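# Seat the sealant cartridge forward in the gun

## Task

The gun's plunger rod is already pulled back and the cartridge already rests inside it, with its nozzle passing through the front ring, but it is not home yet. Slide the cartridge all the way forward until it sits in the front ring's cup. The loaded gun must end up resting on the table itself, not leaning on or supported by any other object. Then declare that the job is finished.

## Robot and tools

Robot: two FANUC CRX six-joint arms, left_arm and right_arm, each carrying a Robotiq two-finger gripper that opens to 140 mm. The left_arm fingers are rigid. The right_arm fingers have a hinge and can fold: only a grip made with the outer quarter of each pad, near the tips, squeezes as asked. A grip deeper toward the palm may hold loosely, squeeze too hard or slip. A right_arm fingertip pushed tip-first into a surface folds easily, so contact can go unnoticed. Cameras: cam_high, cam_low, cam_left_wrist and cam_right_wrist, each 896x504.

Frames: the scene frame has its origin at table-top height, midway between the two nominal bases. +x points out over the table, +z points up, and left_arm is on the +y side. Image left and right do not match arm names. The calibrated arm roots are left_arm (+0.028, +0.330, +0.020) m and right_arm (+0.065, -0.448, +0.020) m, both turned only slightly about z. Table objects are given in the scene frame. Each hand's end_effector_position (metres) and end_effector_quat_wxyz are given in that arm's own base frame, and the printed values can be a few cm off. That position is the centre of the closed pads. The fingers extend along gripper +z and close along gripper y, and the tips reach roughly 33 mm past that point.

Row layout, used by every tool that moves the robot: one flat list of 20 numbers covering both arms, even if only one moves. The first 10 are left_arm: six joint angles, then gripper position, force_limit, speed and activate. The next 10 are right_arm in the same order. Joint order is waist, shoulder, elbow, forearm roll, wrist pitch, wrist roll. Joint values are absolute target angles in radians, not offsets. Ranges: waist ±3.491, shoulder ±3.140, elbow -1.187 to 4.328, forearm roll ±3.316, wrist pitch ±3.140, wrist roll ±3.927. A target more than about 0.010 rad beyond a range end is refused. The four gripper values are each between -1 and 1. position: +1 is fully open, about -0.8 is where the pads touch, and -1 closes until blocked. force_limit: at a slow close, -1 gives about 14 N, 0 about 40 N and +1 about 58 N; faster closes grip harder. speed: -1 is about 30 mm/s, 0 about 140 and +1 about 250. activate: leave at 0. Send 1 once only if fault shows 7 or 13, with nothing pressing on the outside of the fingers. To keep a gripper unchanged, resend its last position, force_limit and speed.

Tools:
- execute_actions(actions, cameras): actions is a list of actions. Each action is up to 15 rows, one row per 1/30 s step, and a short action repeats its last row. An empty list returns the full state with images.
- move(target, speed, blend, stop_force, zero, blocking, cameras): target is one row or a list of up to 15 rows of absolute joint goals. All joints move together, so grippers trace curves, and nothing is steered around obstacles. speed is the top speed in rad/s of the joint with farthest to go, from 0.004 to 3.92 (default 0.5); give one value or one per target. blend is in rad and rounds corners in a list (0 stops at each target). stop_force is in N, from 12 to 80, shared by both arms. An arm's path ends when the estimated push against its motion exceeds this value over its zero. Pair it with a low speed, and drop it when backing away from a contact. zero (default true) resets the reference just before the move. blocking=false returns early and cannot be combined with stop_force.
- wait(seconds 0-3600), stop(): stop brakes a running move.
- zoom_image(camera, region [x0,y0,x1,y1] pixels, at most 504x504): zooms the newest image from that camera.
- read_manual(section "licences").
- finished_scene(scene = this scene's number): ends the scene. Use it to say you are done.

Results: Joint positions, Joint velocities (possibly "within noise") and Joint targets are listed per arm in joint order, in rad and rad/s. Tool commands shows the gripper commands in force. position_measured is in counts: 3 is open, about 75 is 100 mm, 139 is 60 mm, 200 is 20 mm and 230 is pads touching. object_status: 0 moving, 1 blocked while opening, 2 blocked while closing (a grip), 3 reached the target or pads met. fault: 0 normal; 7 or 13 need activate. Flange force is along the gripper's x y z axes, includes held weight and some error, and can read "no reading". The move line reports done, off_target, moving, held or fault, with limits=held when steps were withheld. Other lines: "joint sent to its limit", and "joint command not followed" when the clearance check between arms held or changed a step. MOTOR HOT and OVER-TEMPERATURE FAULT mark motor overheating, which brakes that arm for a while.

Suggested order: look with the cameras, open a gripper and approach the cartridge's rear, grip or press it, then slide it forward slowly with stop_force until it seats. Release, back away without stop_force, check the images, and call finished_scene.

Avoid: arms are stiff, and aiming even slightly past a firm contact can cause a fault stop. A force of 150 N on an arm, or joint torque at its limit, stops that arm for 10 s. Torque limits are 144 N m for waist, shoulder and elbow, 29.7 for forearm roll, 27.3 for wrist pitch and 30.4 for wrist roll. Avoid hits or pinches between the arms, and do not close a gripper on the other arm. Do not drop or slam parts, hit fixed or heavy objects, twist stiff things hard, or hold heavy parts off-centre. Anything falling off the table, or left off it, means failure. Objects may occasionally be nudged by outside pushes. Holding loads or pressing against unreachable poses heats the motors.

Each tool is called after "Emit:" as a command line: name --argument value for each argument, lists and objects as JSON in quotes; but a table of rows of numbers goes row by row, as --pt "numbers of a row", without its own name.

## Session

Emit:
execute_actions --actions '[]'

Scene clock: 0.00 s.
left_arm: end_effector_position=(+0.3989, -0.1260, +0.1508) position_measured=3 object_status=3 fault=0 end_effector_quat_wxyz=(+0.321, +0.843, -0.274, +0.334) | right_arm: end_effector_position=(+0.4144, +0.1660, +0.1765) position_measured=3 object_status=3 fault=0 end_effector_quat_wxyz=(+0.175, +0.760, -0.622, +0.063)
Joint positions: left_arm=[0.718 -0.238 -1.027 0.983 -1.291 -0.324] | right_arm=[0.802 0.251 0.032 0.153 -1.694 -0.611]
Joint velocities: within noise
Flange force (N): no reading
Joint targets: left_arm=[0.718 -0.238 -1.027 0.983 -1.291 -0.324] | right_arm=[0.802 0.251 0.032 0.153 -1.694 -0.611]
Tool commands: left_gripper/position=+1.0 left_gripper/force_limit=+1.0 left_gripper/speed=+1.0 left_gripper/activate=+0.0 right_gripper/position=+1.0 right_gripper/force_limit=+1.0 right_gripper/speed=+1.0 right_gripper/activate=+0.0

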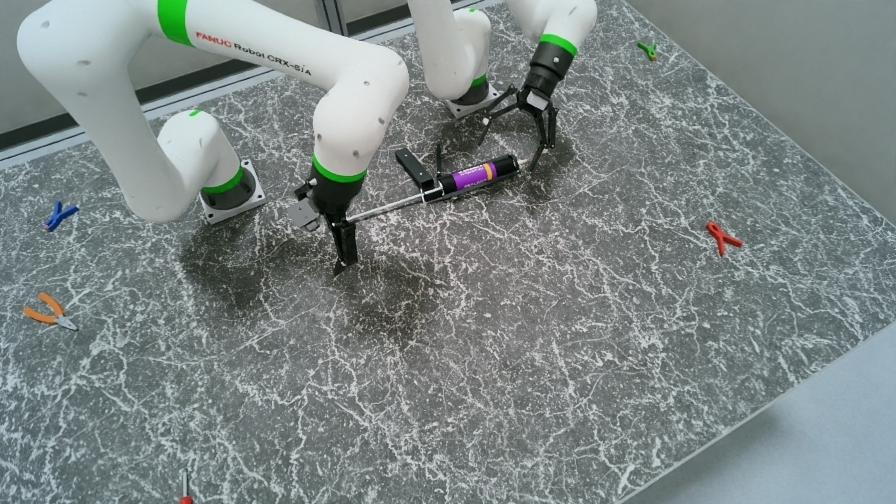

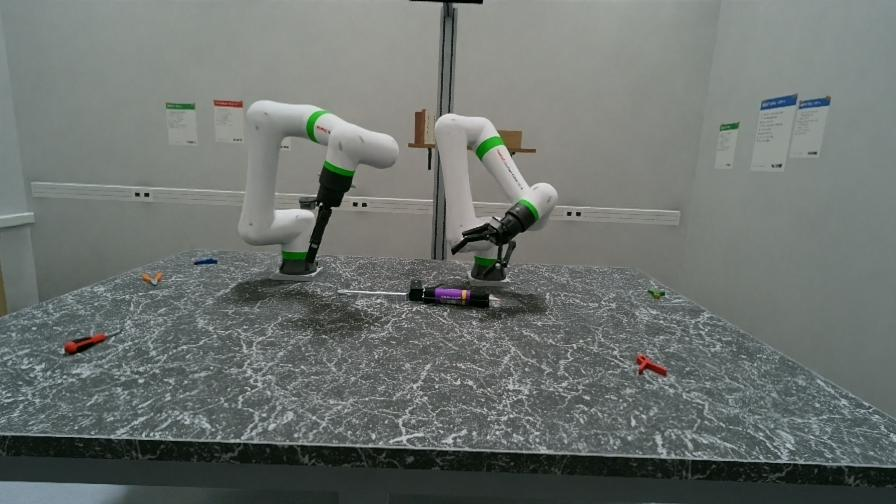

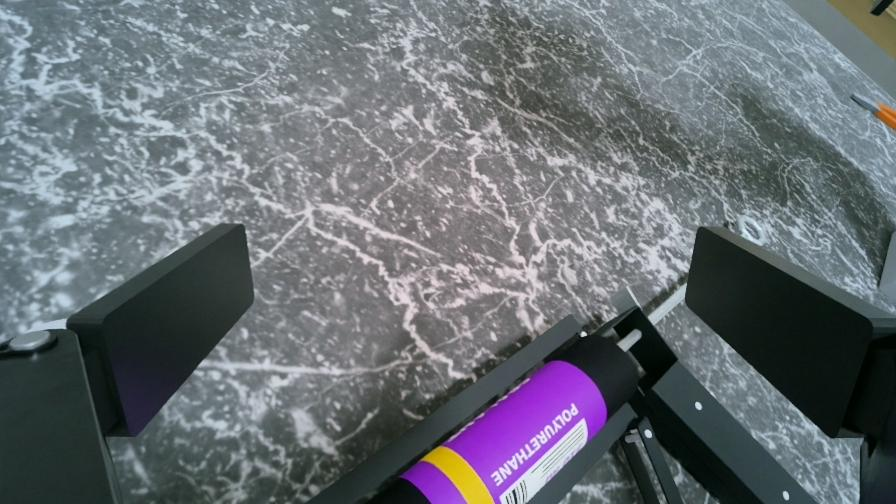

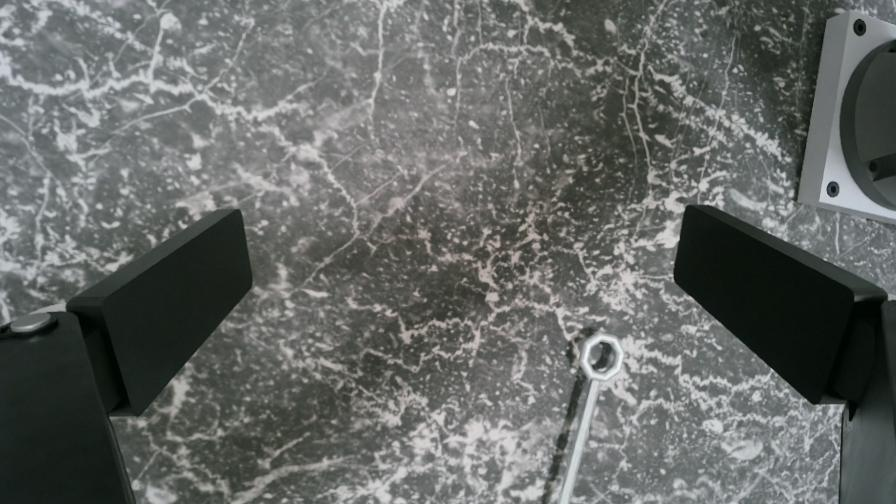

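Emit:
move --target '[-0.091, -0.2392, -0.4188, 0, -1.3912, -0.0575, 0.15, 0, 0, 0, 1.2622, 0.0887, -0.2352, 0, -1.2469, -1.372, 0.0, 0, 0, 0]' --speed 0.8 --cameras '["cam_high", "cam_left_wrist", "cam_right_wrist"]'

Emit:
zoom_image --camera "cam_left_wrist" --region '[340, 240, 590, 420]'

Scene clock: 45.10 s.
left_arm: end_effector_position=(+0.3128, -0.1591, +0.1500) position_measured=110 object_status=3 fault=0 end_effector_quat_wxyz=(+0.000, -0.653, +0.758, +0.000) | right_arm: end_effector_position=(+0.2587, +0.3835, +0.1000) position_measured=129 object_status=3 fault=0 end_effector_quat_wxyz=(+0.000, -0.667, +0.745, +0.000)
Joint positions: left_arm=[-0.091 -0.239 -0.419 0 -1.391 -0.058] | right_arm=[1.262 0.089 -0.235 0 -1.247 -1.372]
Flange force (N): left_arm=[2.0 -7.5 -3.1] | right_arm=[-1.2 3.7 -5.9]
Joint targets: left_arm=[-0.091 -0.239 -0.419 0.000 -1.391 -0.058] | right_arm=[1.262 0.089 -0.235 0.000 -1.247 -1.372]
move: done

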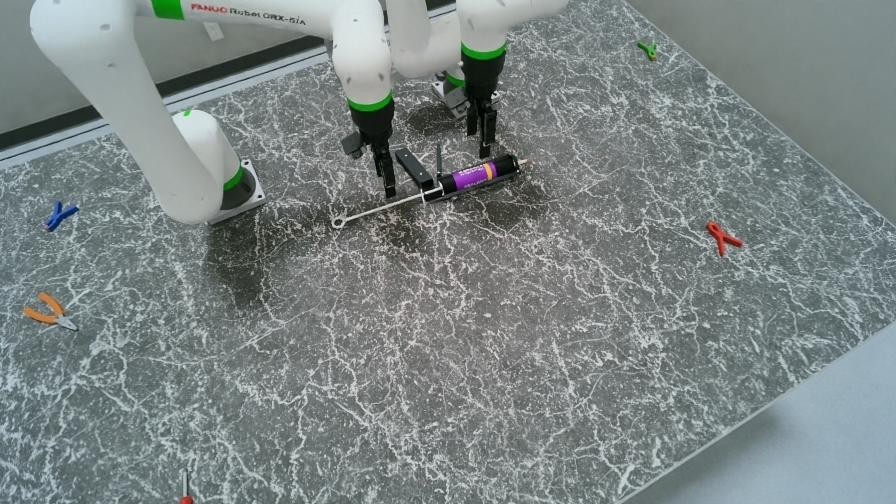

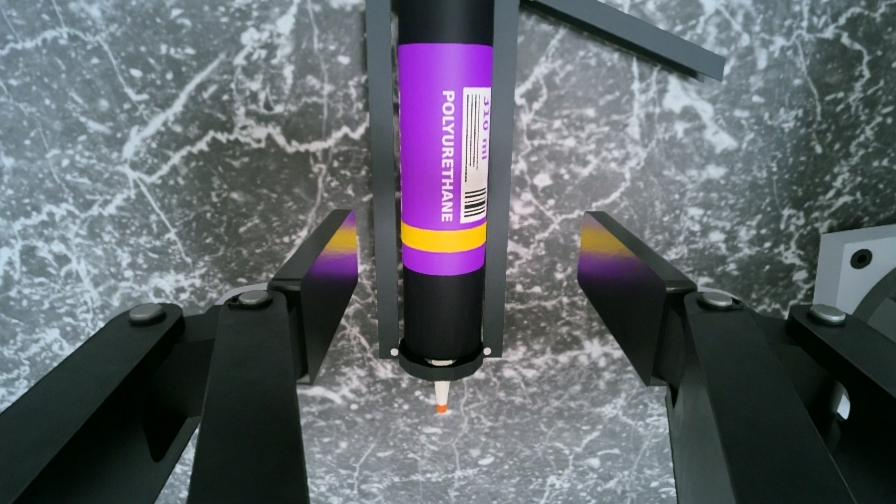

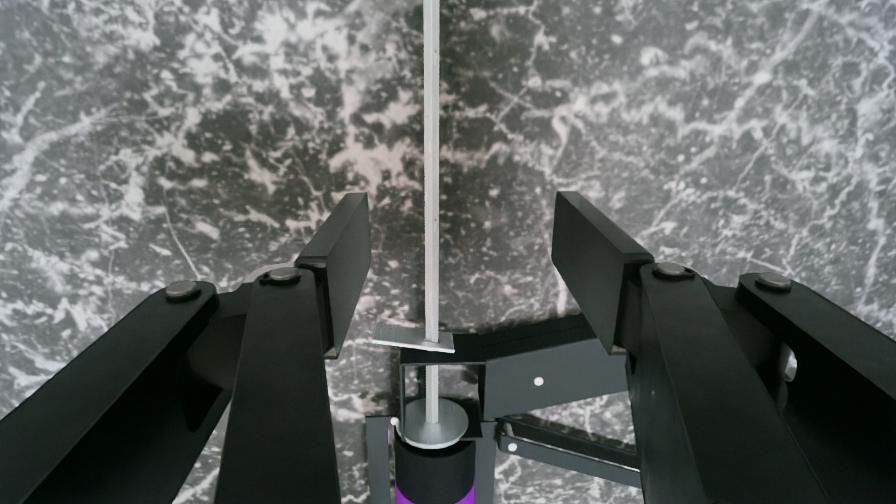

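Scaled by 2.016 from the camera's image (finer frame: 1280x720).

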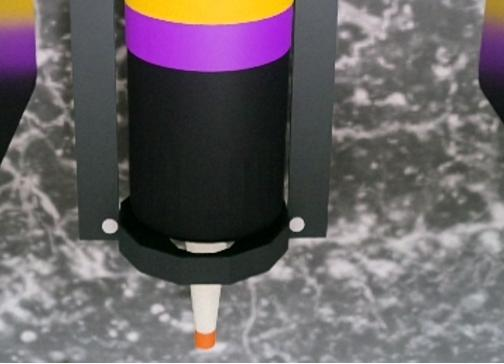

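Emit:
move --target '[-0.0936, -0.1263, -0.5460, 0, -1.1511, -0.0684, -0.079, -1, -0.5, 0, 1.2360, 0.1394, -0.2787, 0, -1.1527, -1.3660, 0.0, 0, 0, 0]' --speed 0.25 --cameras '["cam_left_wrist", "cam_right_wrist"]'

Emit:
zoom_image --camera "cam_left_wrist" --region '[300, 150, 640, 350]'

Emit:
zoom_image --camera "cam_right_wrist" --region '[380, 330, 580, 504]'

Scene clock: 76.90 s.
left_arm: end_effector_position=(+0.3274, -0.1613, +0.0600) position_measured=139 object_status=3 fault=0 end_effector_quat_wxyz=(+0.000, -0.648, +0.762, +0.000) | right_arm: end_effector_position=(+0.2706, +0.3822, +0.0599) position_measured=129 object_status=3 fault=0 end_effector_quat_wxyz=(+0.000, -0.660, +0.752, +0.000)
Joint positions: left_arm=[-0.094 -0.126 -0.546 0 -1.151 -0.068] | right_arm=[1.236 0.139 -0.279 0 -1.153 -1.366]
Flange force (N): left_arm=[0.9 -7.1 -1.0] | right_arm=[-0.9 3.7 -5.8]
Joint targets: left_arm=[-0.094 -0.126 -0.546 0.000 -1.151 -0.068] | right_arm=[1.236 0.139 -0.279 0.000 -1.153 -1.366]
move: done

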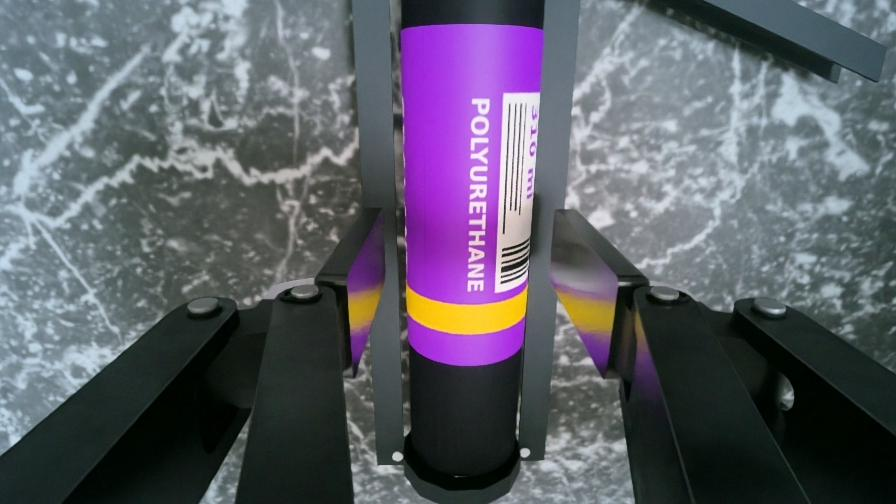

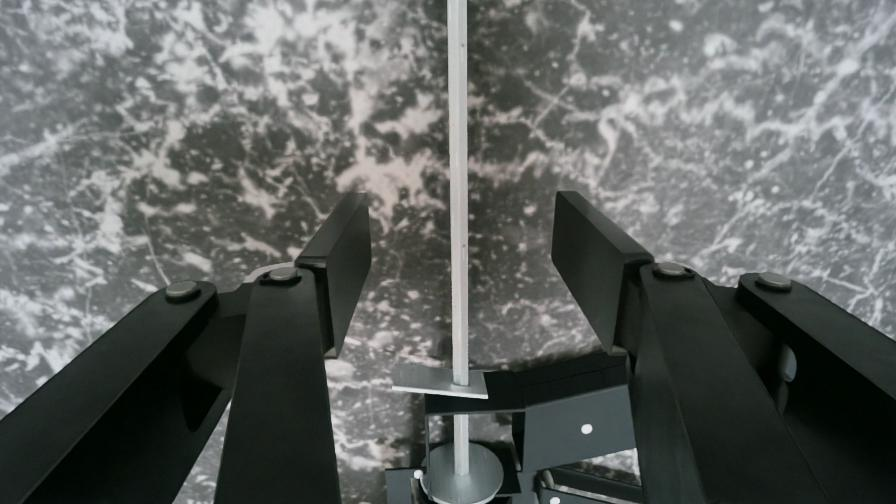

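Scaled by 1.482 from the camera's image (finer frame: 1280x720).

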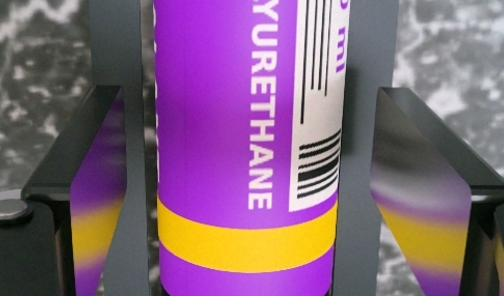

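Scaled by 2.520 from the camera's image (finer frame: 1280x720).

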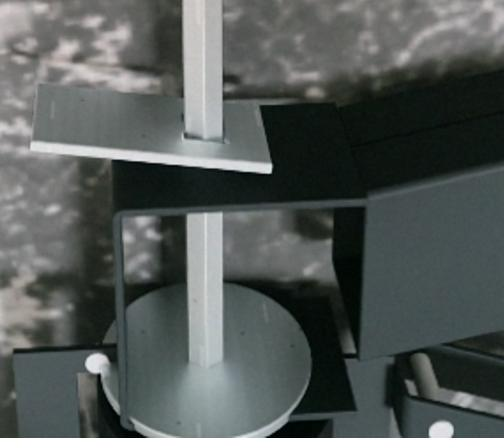

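Emit:
move --target '[-0.0936, -0.1065, -0.5699, 0, -1.1074, -0.0684, -0.079, -1, -1, 0, 1.2360, 0.1693, -0.3136, 0, -1.0879, -1.3660, 0.0, 0, -1, 0]' --speed 0.05 --stop_force 12

Emit:
move --target '[-0.0936, -0.1065, -0.5699, 0, -1.1074, -0.0684, -1, -0.7, -1, 0, 1.2360, 0.1693, -0.3136, 0, -1.0879, -1.3660, -1, 0, -1, 0]' --speed 0.05 --cameras '["cam_left_wrist", "cam_right_wrist"]'

Emit:
zoom_image --camera "cam_left_wrist" --region '[360, 380, 570, 504]'

Scene clock: 87.47 s.
left_arm: end_effector_position=(+0.3274, -0.1613, +0.0439) position_measured=139 object_status=3 fault=0 end_effector_quat_wxyz=(+0.000, -0.648, +0.762, +0.000) | right_arm: end_effector_position=(+0.2706, +0.3822, +0.0329) position_measured=129 object_status=3 fault=0 end_effector_quat_wxyz=(+0.000, -0.660, +0.752, +0.000)
Joint positions: left_arm=[-0.094 -0.107 -0.57 0 -1.107 -0.068] | right_arm=[1.236 0.169 -0.314 0 -1.088 -1.366]
Flange force (N): left_arm=[-0.2 -8.0 -0.6] | right_arm=[-0.9 3.4 -5.9]
Joint targets: left_arm=[-0.094 -0.107 -0.570 0.000 -1.107 -0.068] | right_arm=[1.236 0.169 -0.314 0.000 -1.088 -1.366]
move: done

Scene clock: 89.87 s.
left_arm: end_effector_position=(+0.3274, -0.1613, +0.0439) position_measured=159 object_status=2 fault=0 end_effector_quat_wxyz=(+0.000, -0.648, +0.762, +0.000) | right_arm: end_effector_position=(+0.2706, +0.3822, +0.0329) position_measured=223 object_status=0 fault=0 end_effector_quat_wxyz=(+0.000, -0.660, +0.752, +0.000)
Joint positions: left_arm=[-0.094 -0.106 -0.57 0 -1.107 -0.068] | right_arm=[1.236 0.169 -0.314 0 -1.088 -1.366]
Flange force (N): left_arm=[0.6 -8.1 -6.9] | right_arm=[0.1 4.5 -7.1]
Joint targets: left_arm=[-0.094 -0.106 -0.570 0.000 -1.107 -0.068] | right_arm=[1.236 0.169 -0.314 0.000 -1.088 -1.366]
move: done

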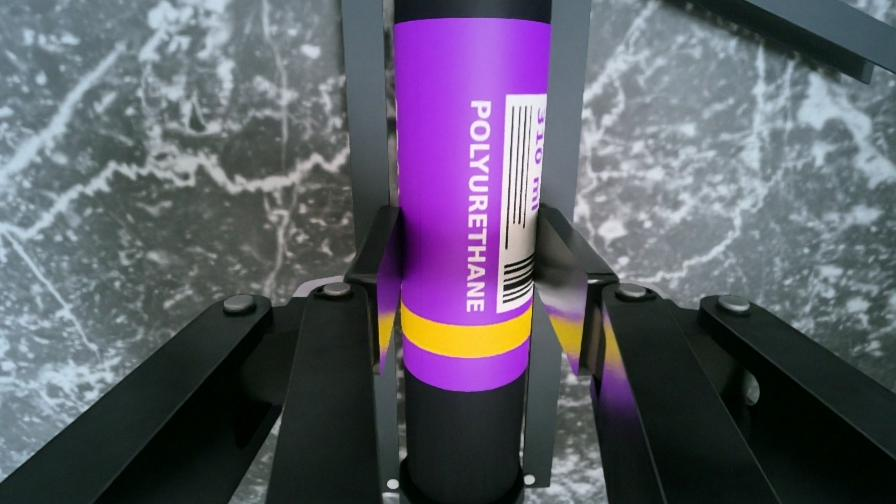

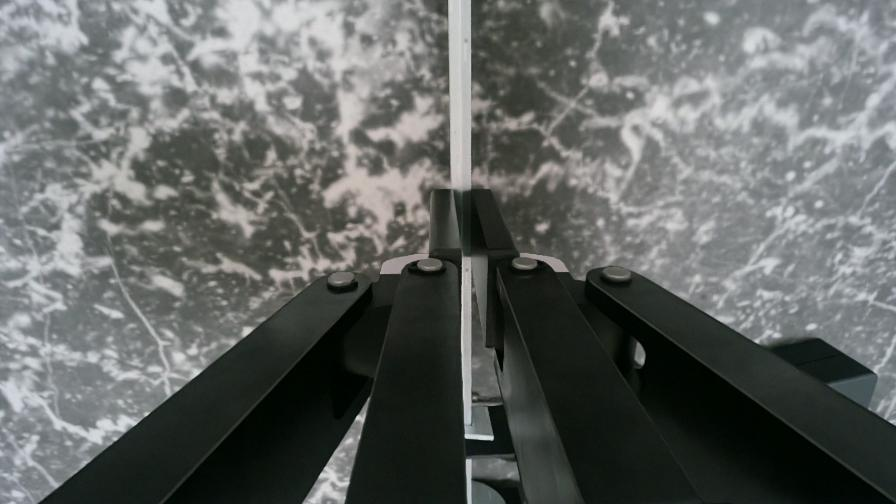

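Scaled by 2.400 from the camera's image (finer frame: 1280x720).

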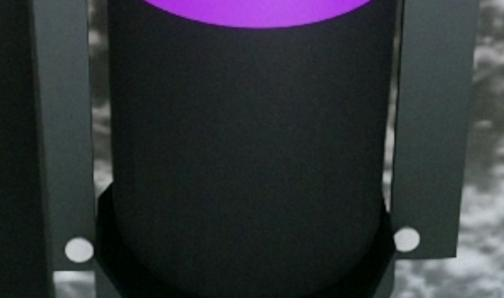

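Emit:
move --target '[-0.0936, -0.1083, -0.5676, 0, -1.1115, -0.0684, -1, -0.7, -1, 0, 1.2314, 0.1483, -0.3380, 0, -1.0845, -1.3614, -1, 0, -1, 0]' --speed 0.022 --stop_force 25 --cameras '["cam_left_wrist", "cam_right_wrist"]'

Emit:
zoom_image --camera "cam_left_wrist" --region '[360, 380, 570, 504]'

Scene clock: 103.13 s.
left_arm: end_effector_position=(+0.3275, -0.1613, +0.0454) position_measured=159 object_status=2 fault=0 end_effector_quat_wxyz=(+0.000, -0.648, +0.762, +0.000) | right_arm: end_effector_position=(+0.2693, +0.3723, +0.0330) position_measured=223 object_status=2 fault=0 end_effector_quat_wxyz=(+0.000, -0.660, +0.752, +0.000)
Joint positions: left_arm=[-0.094 -0.108 -0.568 0 -1.111 -0.068] | right_arm=[1.231 0.148 -0.338 0 -1.084 -1.361]
Flange force (N): left_arm=[14.7 -9.4 1.1] | right_arm=[-15.6 5.9 -6.0]
Joint targets: left_arm=[-0.094 -0.108 -0.568 0.000 -1.111 -0.068] | right_arm=[1.231 0.148 -0.338 0.000 -1.085 -1.361]
move: done

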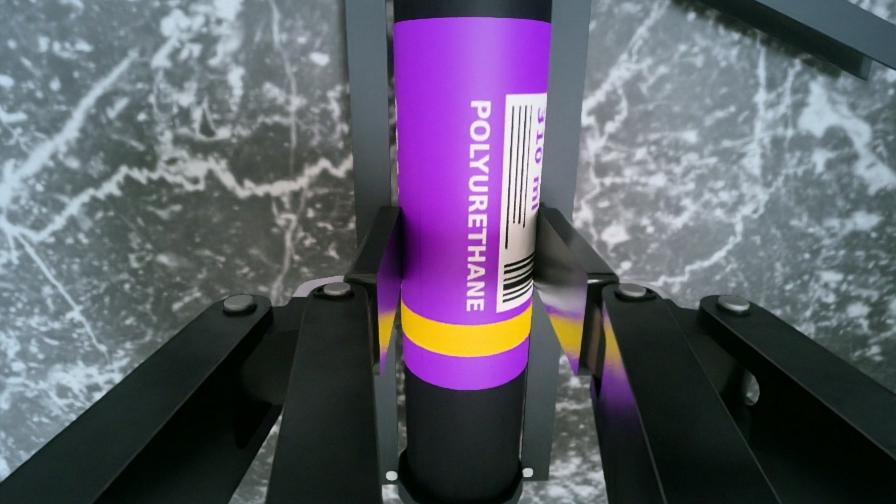

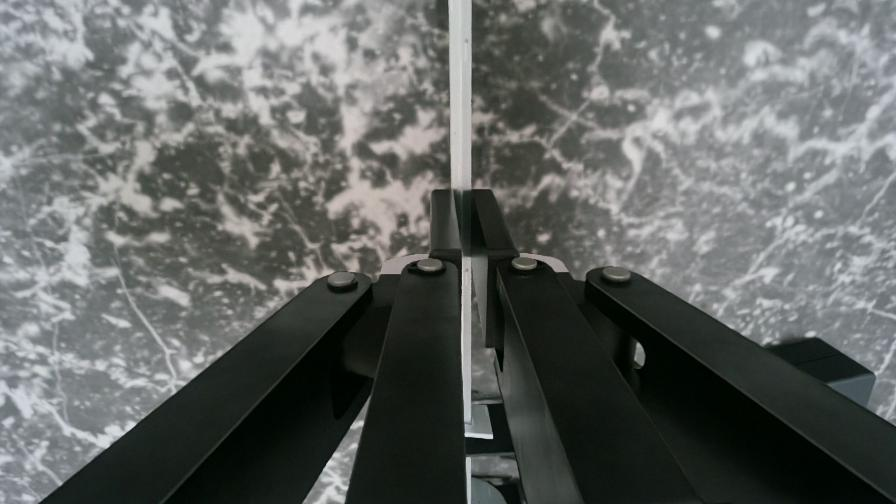

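Scaled by 2.400 from the camera's image (finer frame: 1280x720).

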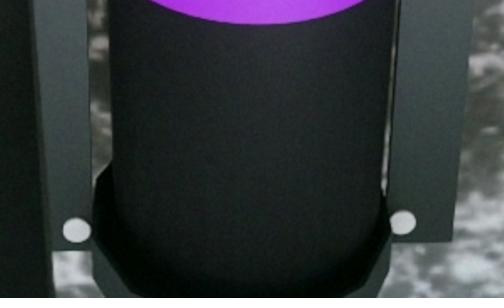

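Emit:
move --target '[-0.0936, -0.1083, -0.5676, 0, -1.1115, -0.0684, -1, -0.7, -1, 0, 1.2268, 0.1273, -0.3622, 0, -1.0813, -1.3568, -1, 0, -1, 0]' --speed 0.022 --stop_force 15 --cameras '["cam_left_wrist", "cam_right_wrist"]'

Emit:
zoom_image --camera "cam_left_wrist" --region '[360, 380, 570, 504]'

Scene clock: 115.43 s.
left_arm: end_effector_position=(+0.3275, -0.1613, +0.0455) position_measured=161 object_status=2 fault=0 end_effector_quat_wxyz=(+0.000, -0.648, +0.762, +0.000) | right_arm: end_effector_position=(+0.2679, +0.3624, +0.0330) position_measured=223 object_status=2 fault=0 end_effector_quat_wxyz=(+0.000, -0.660, +0.752, +0.000)
Joint positions: left_arm=[-0.094 -0.108 -0.568 0 -1.111 -0.068] | right_arm=[1.227 0.127 -0.362 0 -1.081 -1.357]
Flange force (N): left_arm=[12.3 -9.3 -7.6] | right_arm=[-15.0 5.4 -5.9]
Joint targets: left_arm=[-0.094 -0.108 -0.568 0.000 -1.111 -0.068] | right_arm=[1.227 0.127 -0.362 0.000 -1.081 -1.357]
move: done

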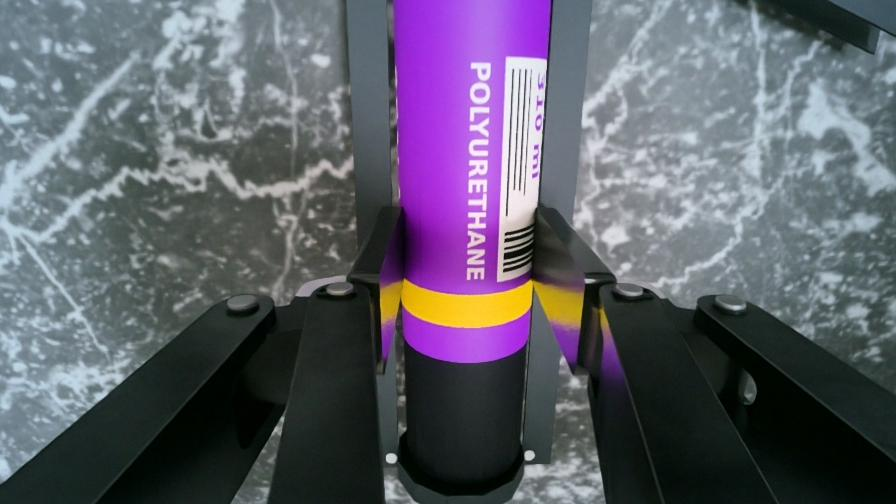

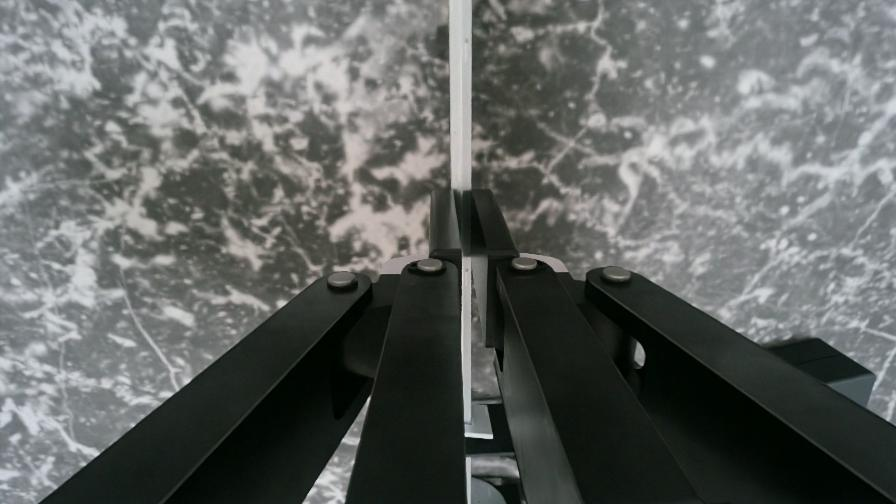

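Scaled by 2.400 from the camera's image (finer frame: 1280x720).

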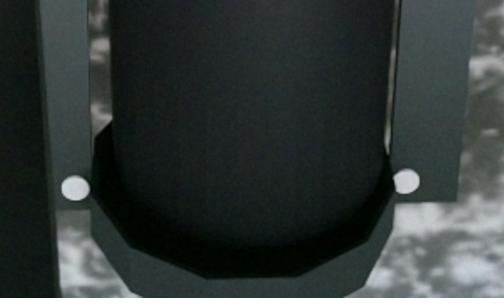

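Emit:
move --pt "-0.0936 -0.1083 -0.5676 0 -1.1115 -0.0684 -1 -0.7 -1 0 1.2290 0.1375 -0.3503 0 -1.0829 -1.3590 -1 0 -1 0" --pt "-0.0936 -0.1083 -0.5676 0 -1.1115 -0.0684 -0.079 -1 -1 0 1.2290 0.1375 -0.3503 0 -1.0829 -1.3590 -1 0 -1 0" --speed 0.04 --cameras '["cam_left_wrist", "cam_right_wrist", "cam_low"]'

Emit:
zoom_image --camera "cam_left_wrist" --region '[380, 410, 550, 504]'

Emit:
zoom_image --camera "cam_low" --region '[400, 260, 520, 330]'

Scene clock: 126.30 s.
left_arm: end_effector_position=(+0.3274, -0.1613, +0.0454) position_measured=139 object_status=0 fault=0 end_effector_quat_wxyz=(+0.000, -0.648, +0.762, +0.000) | right_arm: end_effector_position=(+0.2686, +0.3673, +0.0331) position_measured=223 object_status=2 fault=0 end_effector_quat_wxyz=(+0.000, -0.660, +0.752, +0.000)
Joint positions: left_arm=[-0.094 -0.108 -0.568 0 -1.112 -0.068] | right_arm=[1.229 0.138 -0.35 0 -1.083 -1.359]
Flange force (N): left_arm=[1.3 -8.5 -0.6] | right_arm=[-0.7 4.2 -5.4]
Joint targets: left_arm=[-0.094 -0.108 -0.568 0.000 -1.111 -0.068] | right_arm=[1.229 0.138 -0.350 0.000 -1.083 -1.359]
move: done
Images, in order (width x height): cam_low 896x504, cam_left_wrist 896x504, cam_right_wrist 896x504.

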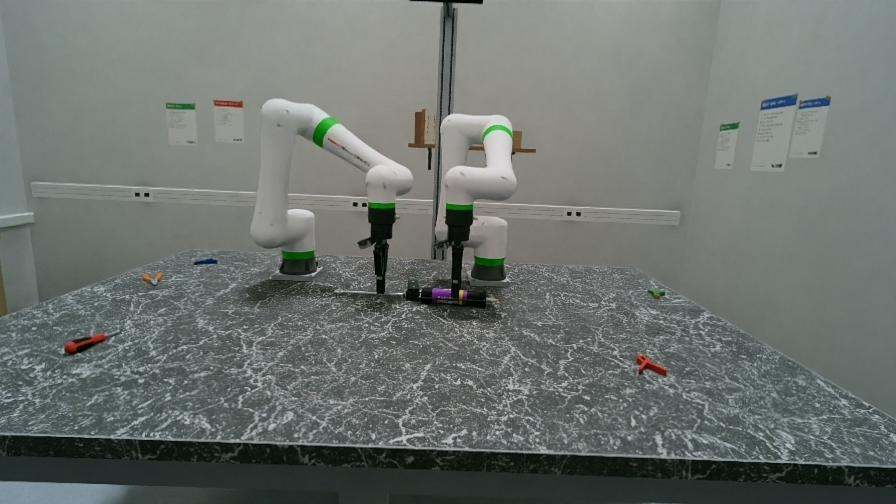

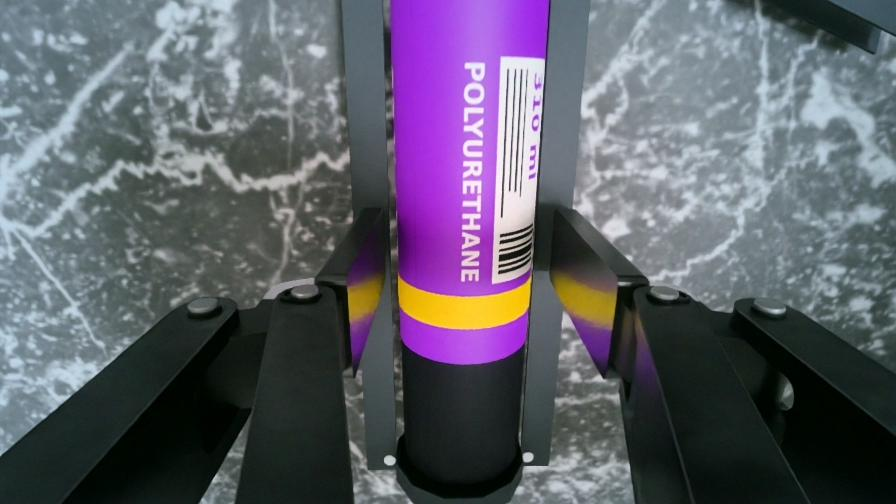

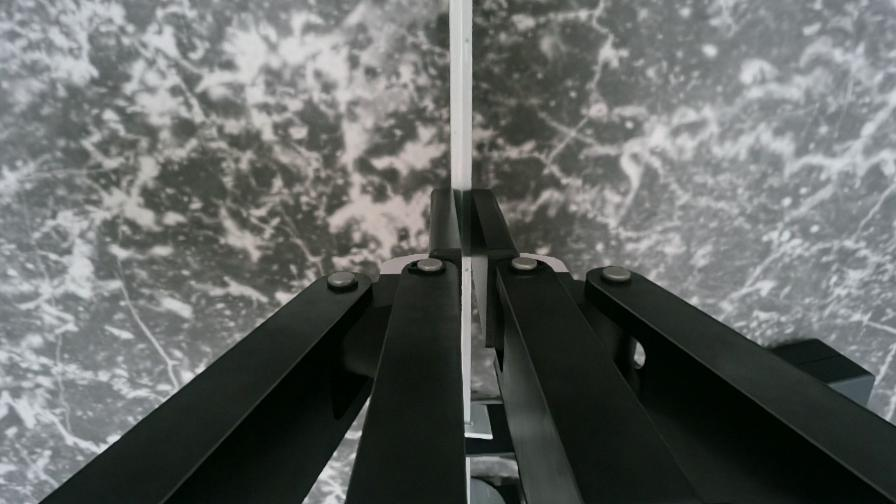

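Scaled by 2.965 from the camera's image (finer frame: 1280x720).

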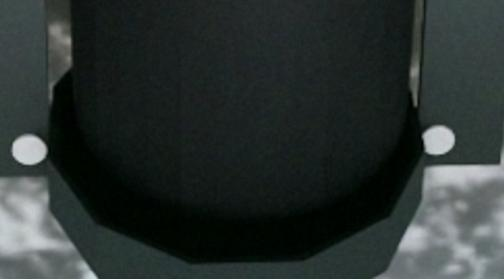

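Scaled by 4.200 from the camera's image (finer frame: 1280x720).

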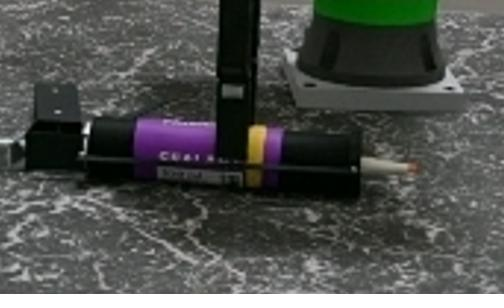

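Emit:
move --pt "-0.0941 -0.1009 -0.5661 0 -1.1056 -0.0779 -0.079 -1 -1 0 1.2290 0.1375 -0.3503 0 -1.0829 -1.3590 -1 0 -1 0" --pt "-0.0941 -0.1009 -0.5661 0 -1.1056 -0.0779 -1 -0.3 -1 0 1.2290 0.1375 -0.3503 0 -1.0829 -1.3590 -1 0 -1 0" --speed 0.04 --cameras '["cam_left_wrist"]'

Emit:
zoom_image --camera "cam_left_wrist" --region '[380, 410, 550, 504]'

Emit:
zoom_image --camera "cam_left_wrist" --region '[320, 0, 620, 200]'

Scene clock: 182.90 s.
left_arm: end_effector_position=(+0.3293, -0.1617, +0.0435) position_measured=160 object_status=0 fault=0 end_effector_quat_wxyz=(+0.000, -0.644, +0.765, +0.000) | right_arm: end_effector_position=(+0.2686, +0.3673, +0.0331) position_measured=223 object_status=2 fault=0 end_effector_quat_wxyz=(+0.000, -0.660, +0.752, +0.000)
Joint positions: left_arm=[-0.094 -0.101 -0.566 0 -1.106 -0.078] | right_arm=[1.229 0.138 -0.35 0 -1.083 -1.359]
Flange force (N): left_arm=[-0.5 -7.5 -9.1] | right_arm=[-0.2 4.3 -5.8]
Joint targets: left_arm=[-0.094 -0.101 -0.566 0.000 -1.106 -0.078] | right_arm=[1.229 0.138 -0.350 0.000 -1.083 -1.359]
move: done

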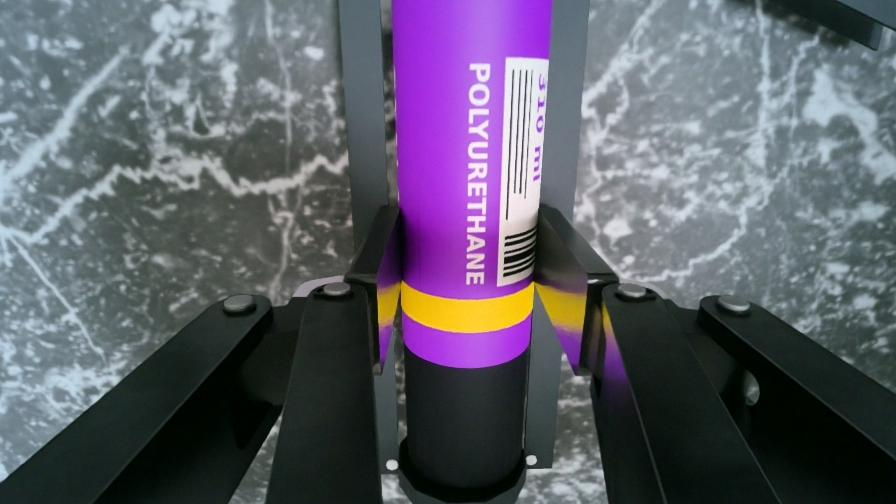

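Scaled by 2.965 from the camera's image (finer frame: 1280x720).

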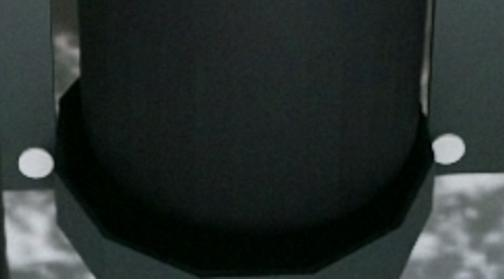

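Scaled by 1.680 from the camera's image (finer frame: 1280x720).

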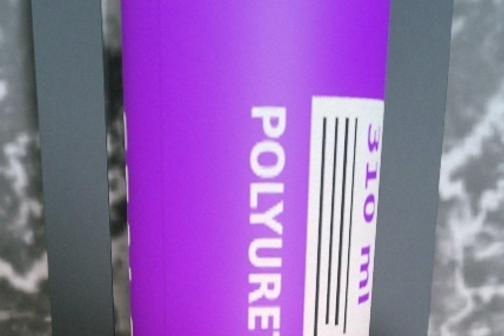

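Emit:
move --target '[-0.0941, -0.1009, -0.5661, 0, -1.1056, -0.0779, -1, -0.3, -1, 0, 1.2241, 0.1167, -0.3741, 0, -1.0800, -1.3541, -1, 0, -1, 0]' --speed 0.022 --stop_force 25 --cameras '["cam_left_wrist"]'

Emit:
zoom_image --camera "cam_left_wrist" --region '[380, 410, 550, 504]'

Scene clock: 202.60 s.
left_arm: end_effector_position=(+0.3293, -0.1617, +0.0435) position_measured=160 object_status=2 fault=0 end_effector_quat_wxyz=(+0.000, -0.644, +0.765, +0.000) | right_arm: end_effector_position=(+0.2673, +0.3574, +0.0330) position_measured=223 object_status=2 fault=0 end_effector_quat_wxyz=(+0.000, -0.660, +0.752, +0.000)
Joint positions: left_arm=[-0.094 -0.101 -0.566 0 -1.106 -0.078] | right_arm=[1.224 0.117 -0.374 0 -1.08 -1.354]
Flange force (N): left_arm=[14.8 -9.5 -5.5] | right_arm=[-16.7 5.2 -6.7]
Joint targets: left_arm=[-0.094 -0.101 -0.566 0.000 -1.106 -0.078] | right_arm=[1.224 0.117 -0.374 0.000 -1.080 -1.354]
move: done

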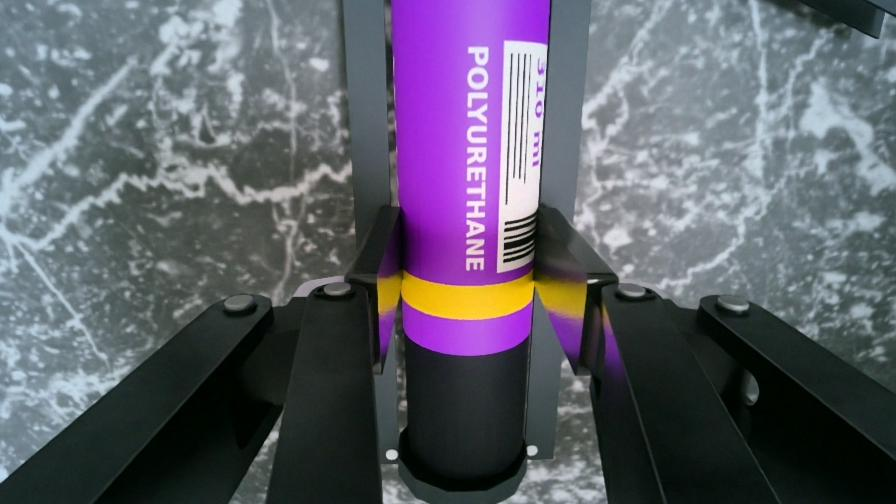

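Scaled by 2.965 from the camera's image (finer frame: 1280x720).

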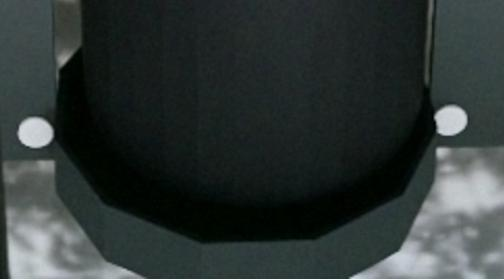

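Emit:
move --pt "-0.0941 -0.1020 -0.5650 0 -1.1080 -0.0779 -1 -0.3 -1 0 1.2268 0.1273 -0.3622 0 -1.0813 -1.3568 -1 0 -1 0" --pt "-0.0941 -0.1020 -0.5650 0 -1.1080 -0.0779 -0.079 -1 -1 0 1.2268 0.1273 -0.3622 0 -1.0813 -1.3568 -1 0 -1 0" --pt "-0.0215 -0.1174 -0.5794 0 -1.1090 -0.1495 -0.079 -1 -1 0 1.2268 0.1273 -0.3622 0 -1.0813 -1.3568 -1 0 -1 0" --pt "0.0518 -0.1287 -0.5894 0 -1.1101 -0.2218 -0.079 -1 -1 0 1.2268 0.1273 -0.3622 0 -1.0813 -1.3568 -1 0 -1 0" --speed '[0.03, 0.1, 0.1, 0.1]' --blend '[0, 0, 0.01, 0]' --cameras '["cam_left_wrist", "cam_low"]'

Emit:
zoom_image --camera "cam_left_wrist" --region '[360, 280, 580, 440]'

Scene clock: 280.60 s.
left_arm: end_effector_position=(+0.3388, -0.1126, +0.0439) position_measured=139 object_status=3 fault=0 end_effector_quat_wxyz=(+0.000, -0.645, +0.765, +0.000) | right_arm: end_effector_position=(+0.2679, +0.3624, +0.0330) position_measured=223 object_status=2 fault=0 end_effector_quat_wxyz=(+0.000, -0.660, +0.752, +0.000)
Joint positions: left_arm=[0.052 -0.129 -0.589 0 -1.11 -0.222] | right_arm=[1.227 0.127 -0.362 0 -1.081 -1.357]
Flange force (N): left_arm=[-0.7 -8.2 -0.4] | right_arm=[-0.6 3.8 -5.9]
Joint targets: left_arm=[0.052 -0.129 -0.589 0.000 -1.110 -0.222] | right_arm=[1.227 0.127 -0.362 0.000 -1.081 -1.357]
move: done
Images, in order (width x height): cam_low 896x504, cam_left_wrist 896x504.

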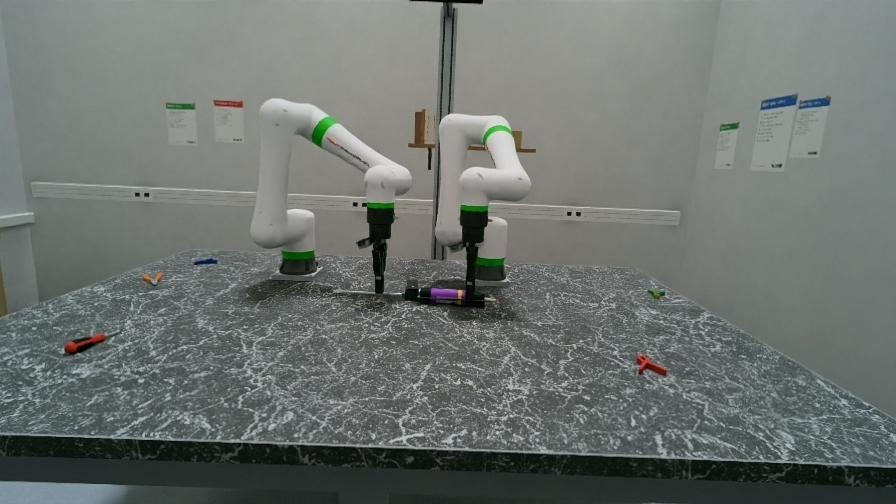

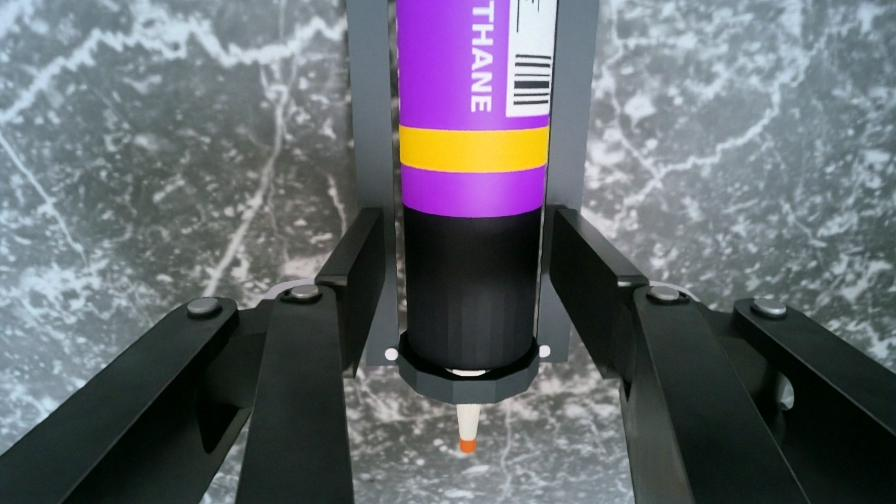

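Scaled by 2.291 from the camera's image (finer frame: 1280x720).

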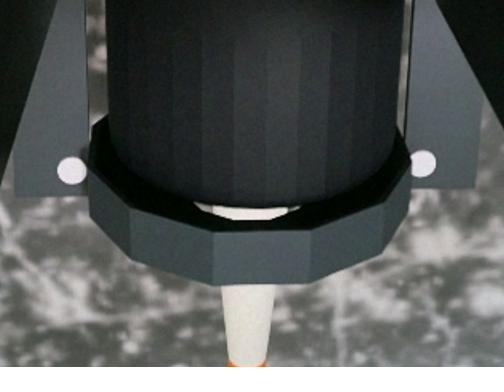

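Emit:
move --pt "0.0522 -0.1304 -0.5908 0 -1.1105 -0.2222 -0.079 -1 -1 0 1.2268 0.1273 -0.3622 0 -1.0813 -1.3568 -1 0 -1 0" --pt "0.0522 -0.1304 -0.5908 0 -1.1105 -0.2222 -1 -0.3 -1 0 1.2268 0.1273 -0.3622 0 -1.0813 -1.3568 -1 0 -1 0" --pt "0.0522 -0.1338 -0.5871 0 -1.1175 -0.2222 -1 -0.3 -1 0 1.2268 0.1273 -0.3622 0 -1.0813 -1.3568 -1 0 -1 0" --speed 0.05 --cameras '["cam_left_wrist"]'

Emit:
zoom_image --camera "cam_left_wrist" --region '[360, 280, 580, 440]'

Scene clock: 311.77 s.
left_arm: end_effector_position=(+0.3382, -0.1125, +0.0465) position_measured=160 object_status=2 fault=0 end_effector_quat_wxyz=(+0.000, -0.645, +0.765, +0.000) | right_arm: end_effector_position=(+0.2679, +0.3624, +0.0330) position_measured=223 object_status=2 fault=0 end_effector_quat_wxyz=(+0.000, -0.660, +0.752, +0.000)
Joint positions: left_arm=[0.052 -0.134 -0.587 0 -1.117 -0.222] | right_arm=[1.227 0.127 -0.362 0 -1.081 -1.357]
Flange force (N): left_arm=[-0.6 -8.2 2.3] | right_arm=[-1.0 3.6 -5.1]
Joint targets: left_arm=[0.052 -0.134 -0.587 0.000 -1.117 -0.222] | right_arm=[1.227 0.127 -0.362 0.000 -1.081 -1.357]
move: done

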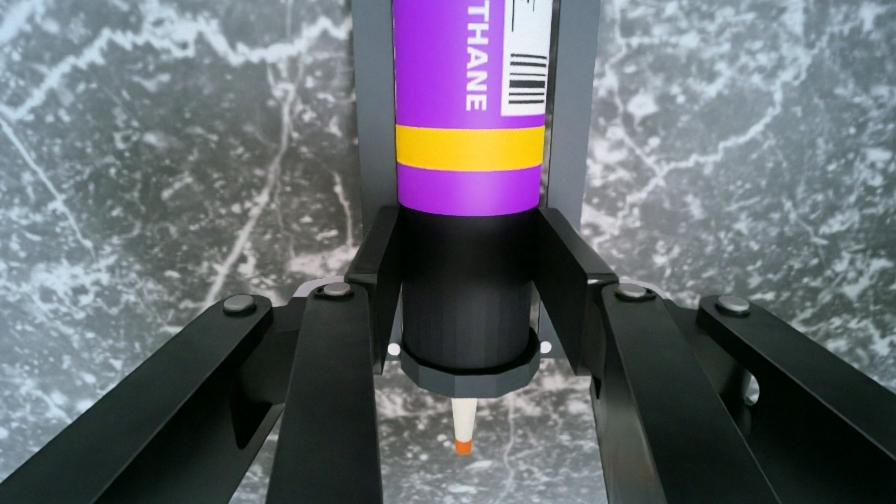

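Scaled by 2.291 from the camera's image (finer frame: 1280x720).

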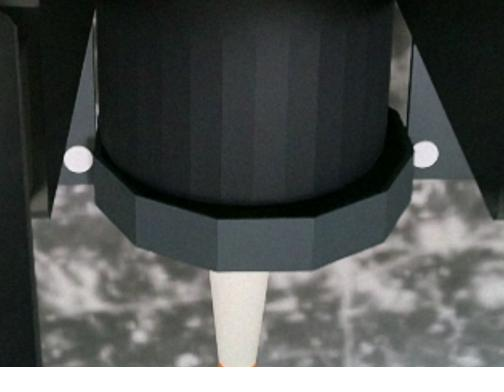

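Emit:
move --target '[0.0537, -0.1400, -0.5925, 0, -1.1183, -0.2237, -1, -0.3, -1, 0, 1.2268, 0.1273, -0.3622, 0, -1.0813, -1.3568, -1, 0, -1, 0]' --speed 0.02 --cameras '["cam_left_wrist"]'

Emit:
zoom_image --camera "cam_left_wrist" --region '[360, 280, 580, 440]'

Scene clock: 323.43 s.
left_arm: end_effector_position=(+0.3360, -0.1121, +0.0465) position_measured=160 object_status=2 fault=0 end_effector_quat_wxyz=(+0.000, -0.645, +0.765, +0.000) | right_arm: end_effector_position=(+0.2679, +0.3624, +0.0330) position_measured=223 object_status=2 fault=0 end_effector_quat_wxyz=(+0.000, -0.660, +0.752, +0.000)
Joint positions: left_arm=[0.054 -0.14 -0.592 0 -1.118 -0.224] | right_arm=[1.227 0.127 -0.362 0 -1.081 -1.357]
Flange force (N): left_arm=[0.4 -9.3 1.3] | right_arm=[-0.8 4.3 -5.1]
Joint targets: left_arm=[0.054 -0.140 -0.593 0.000 -1.118 -0.224] | right_arm=[1.227 0.127 -0.362 0.000 -1.081 -1.357]
move: done

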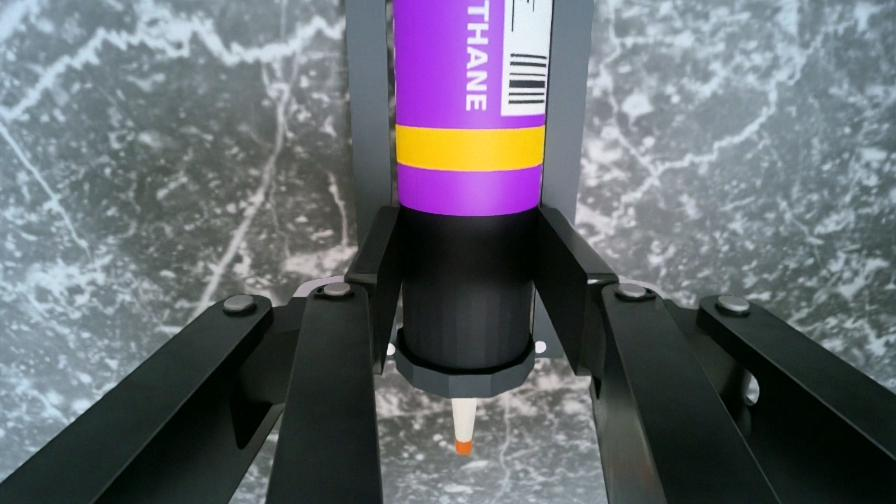

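Scaled by 2.291 from the camera's image (finer frame: 1280x720).

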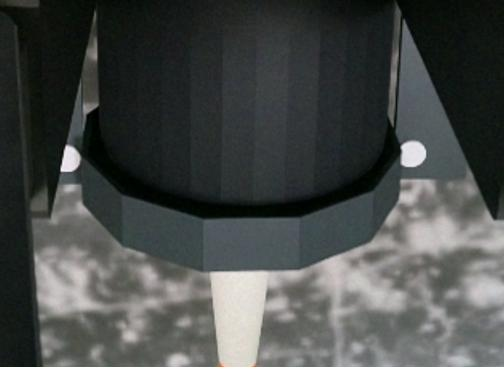

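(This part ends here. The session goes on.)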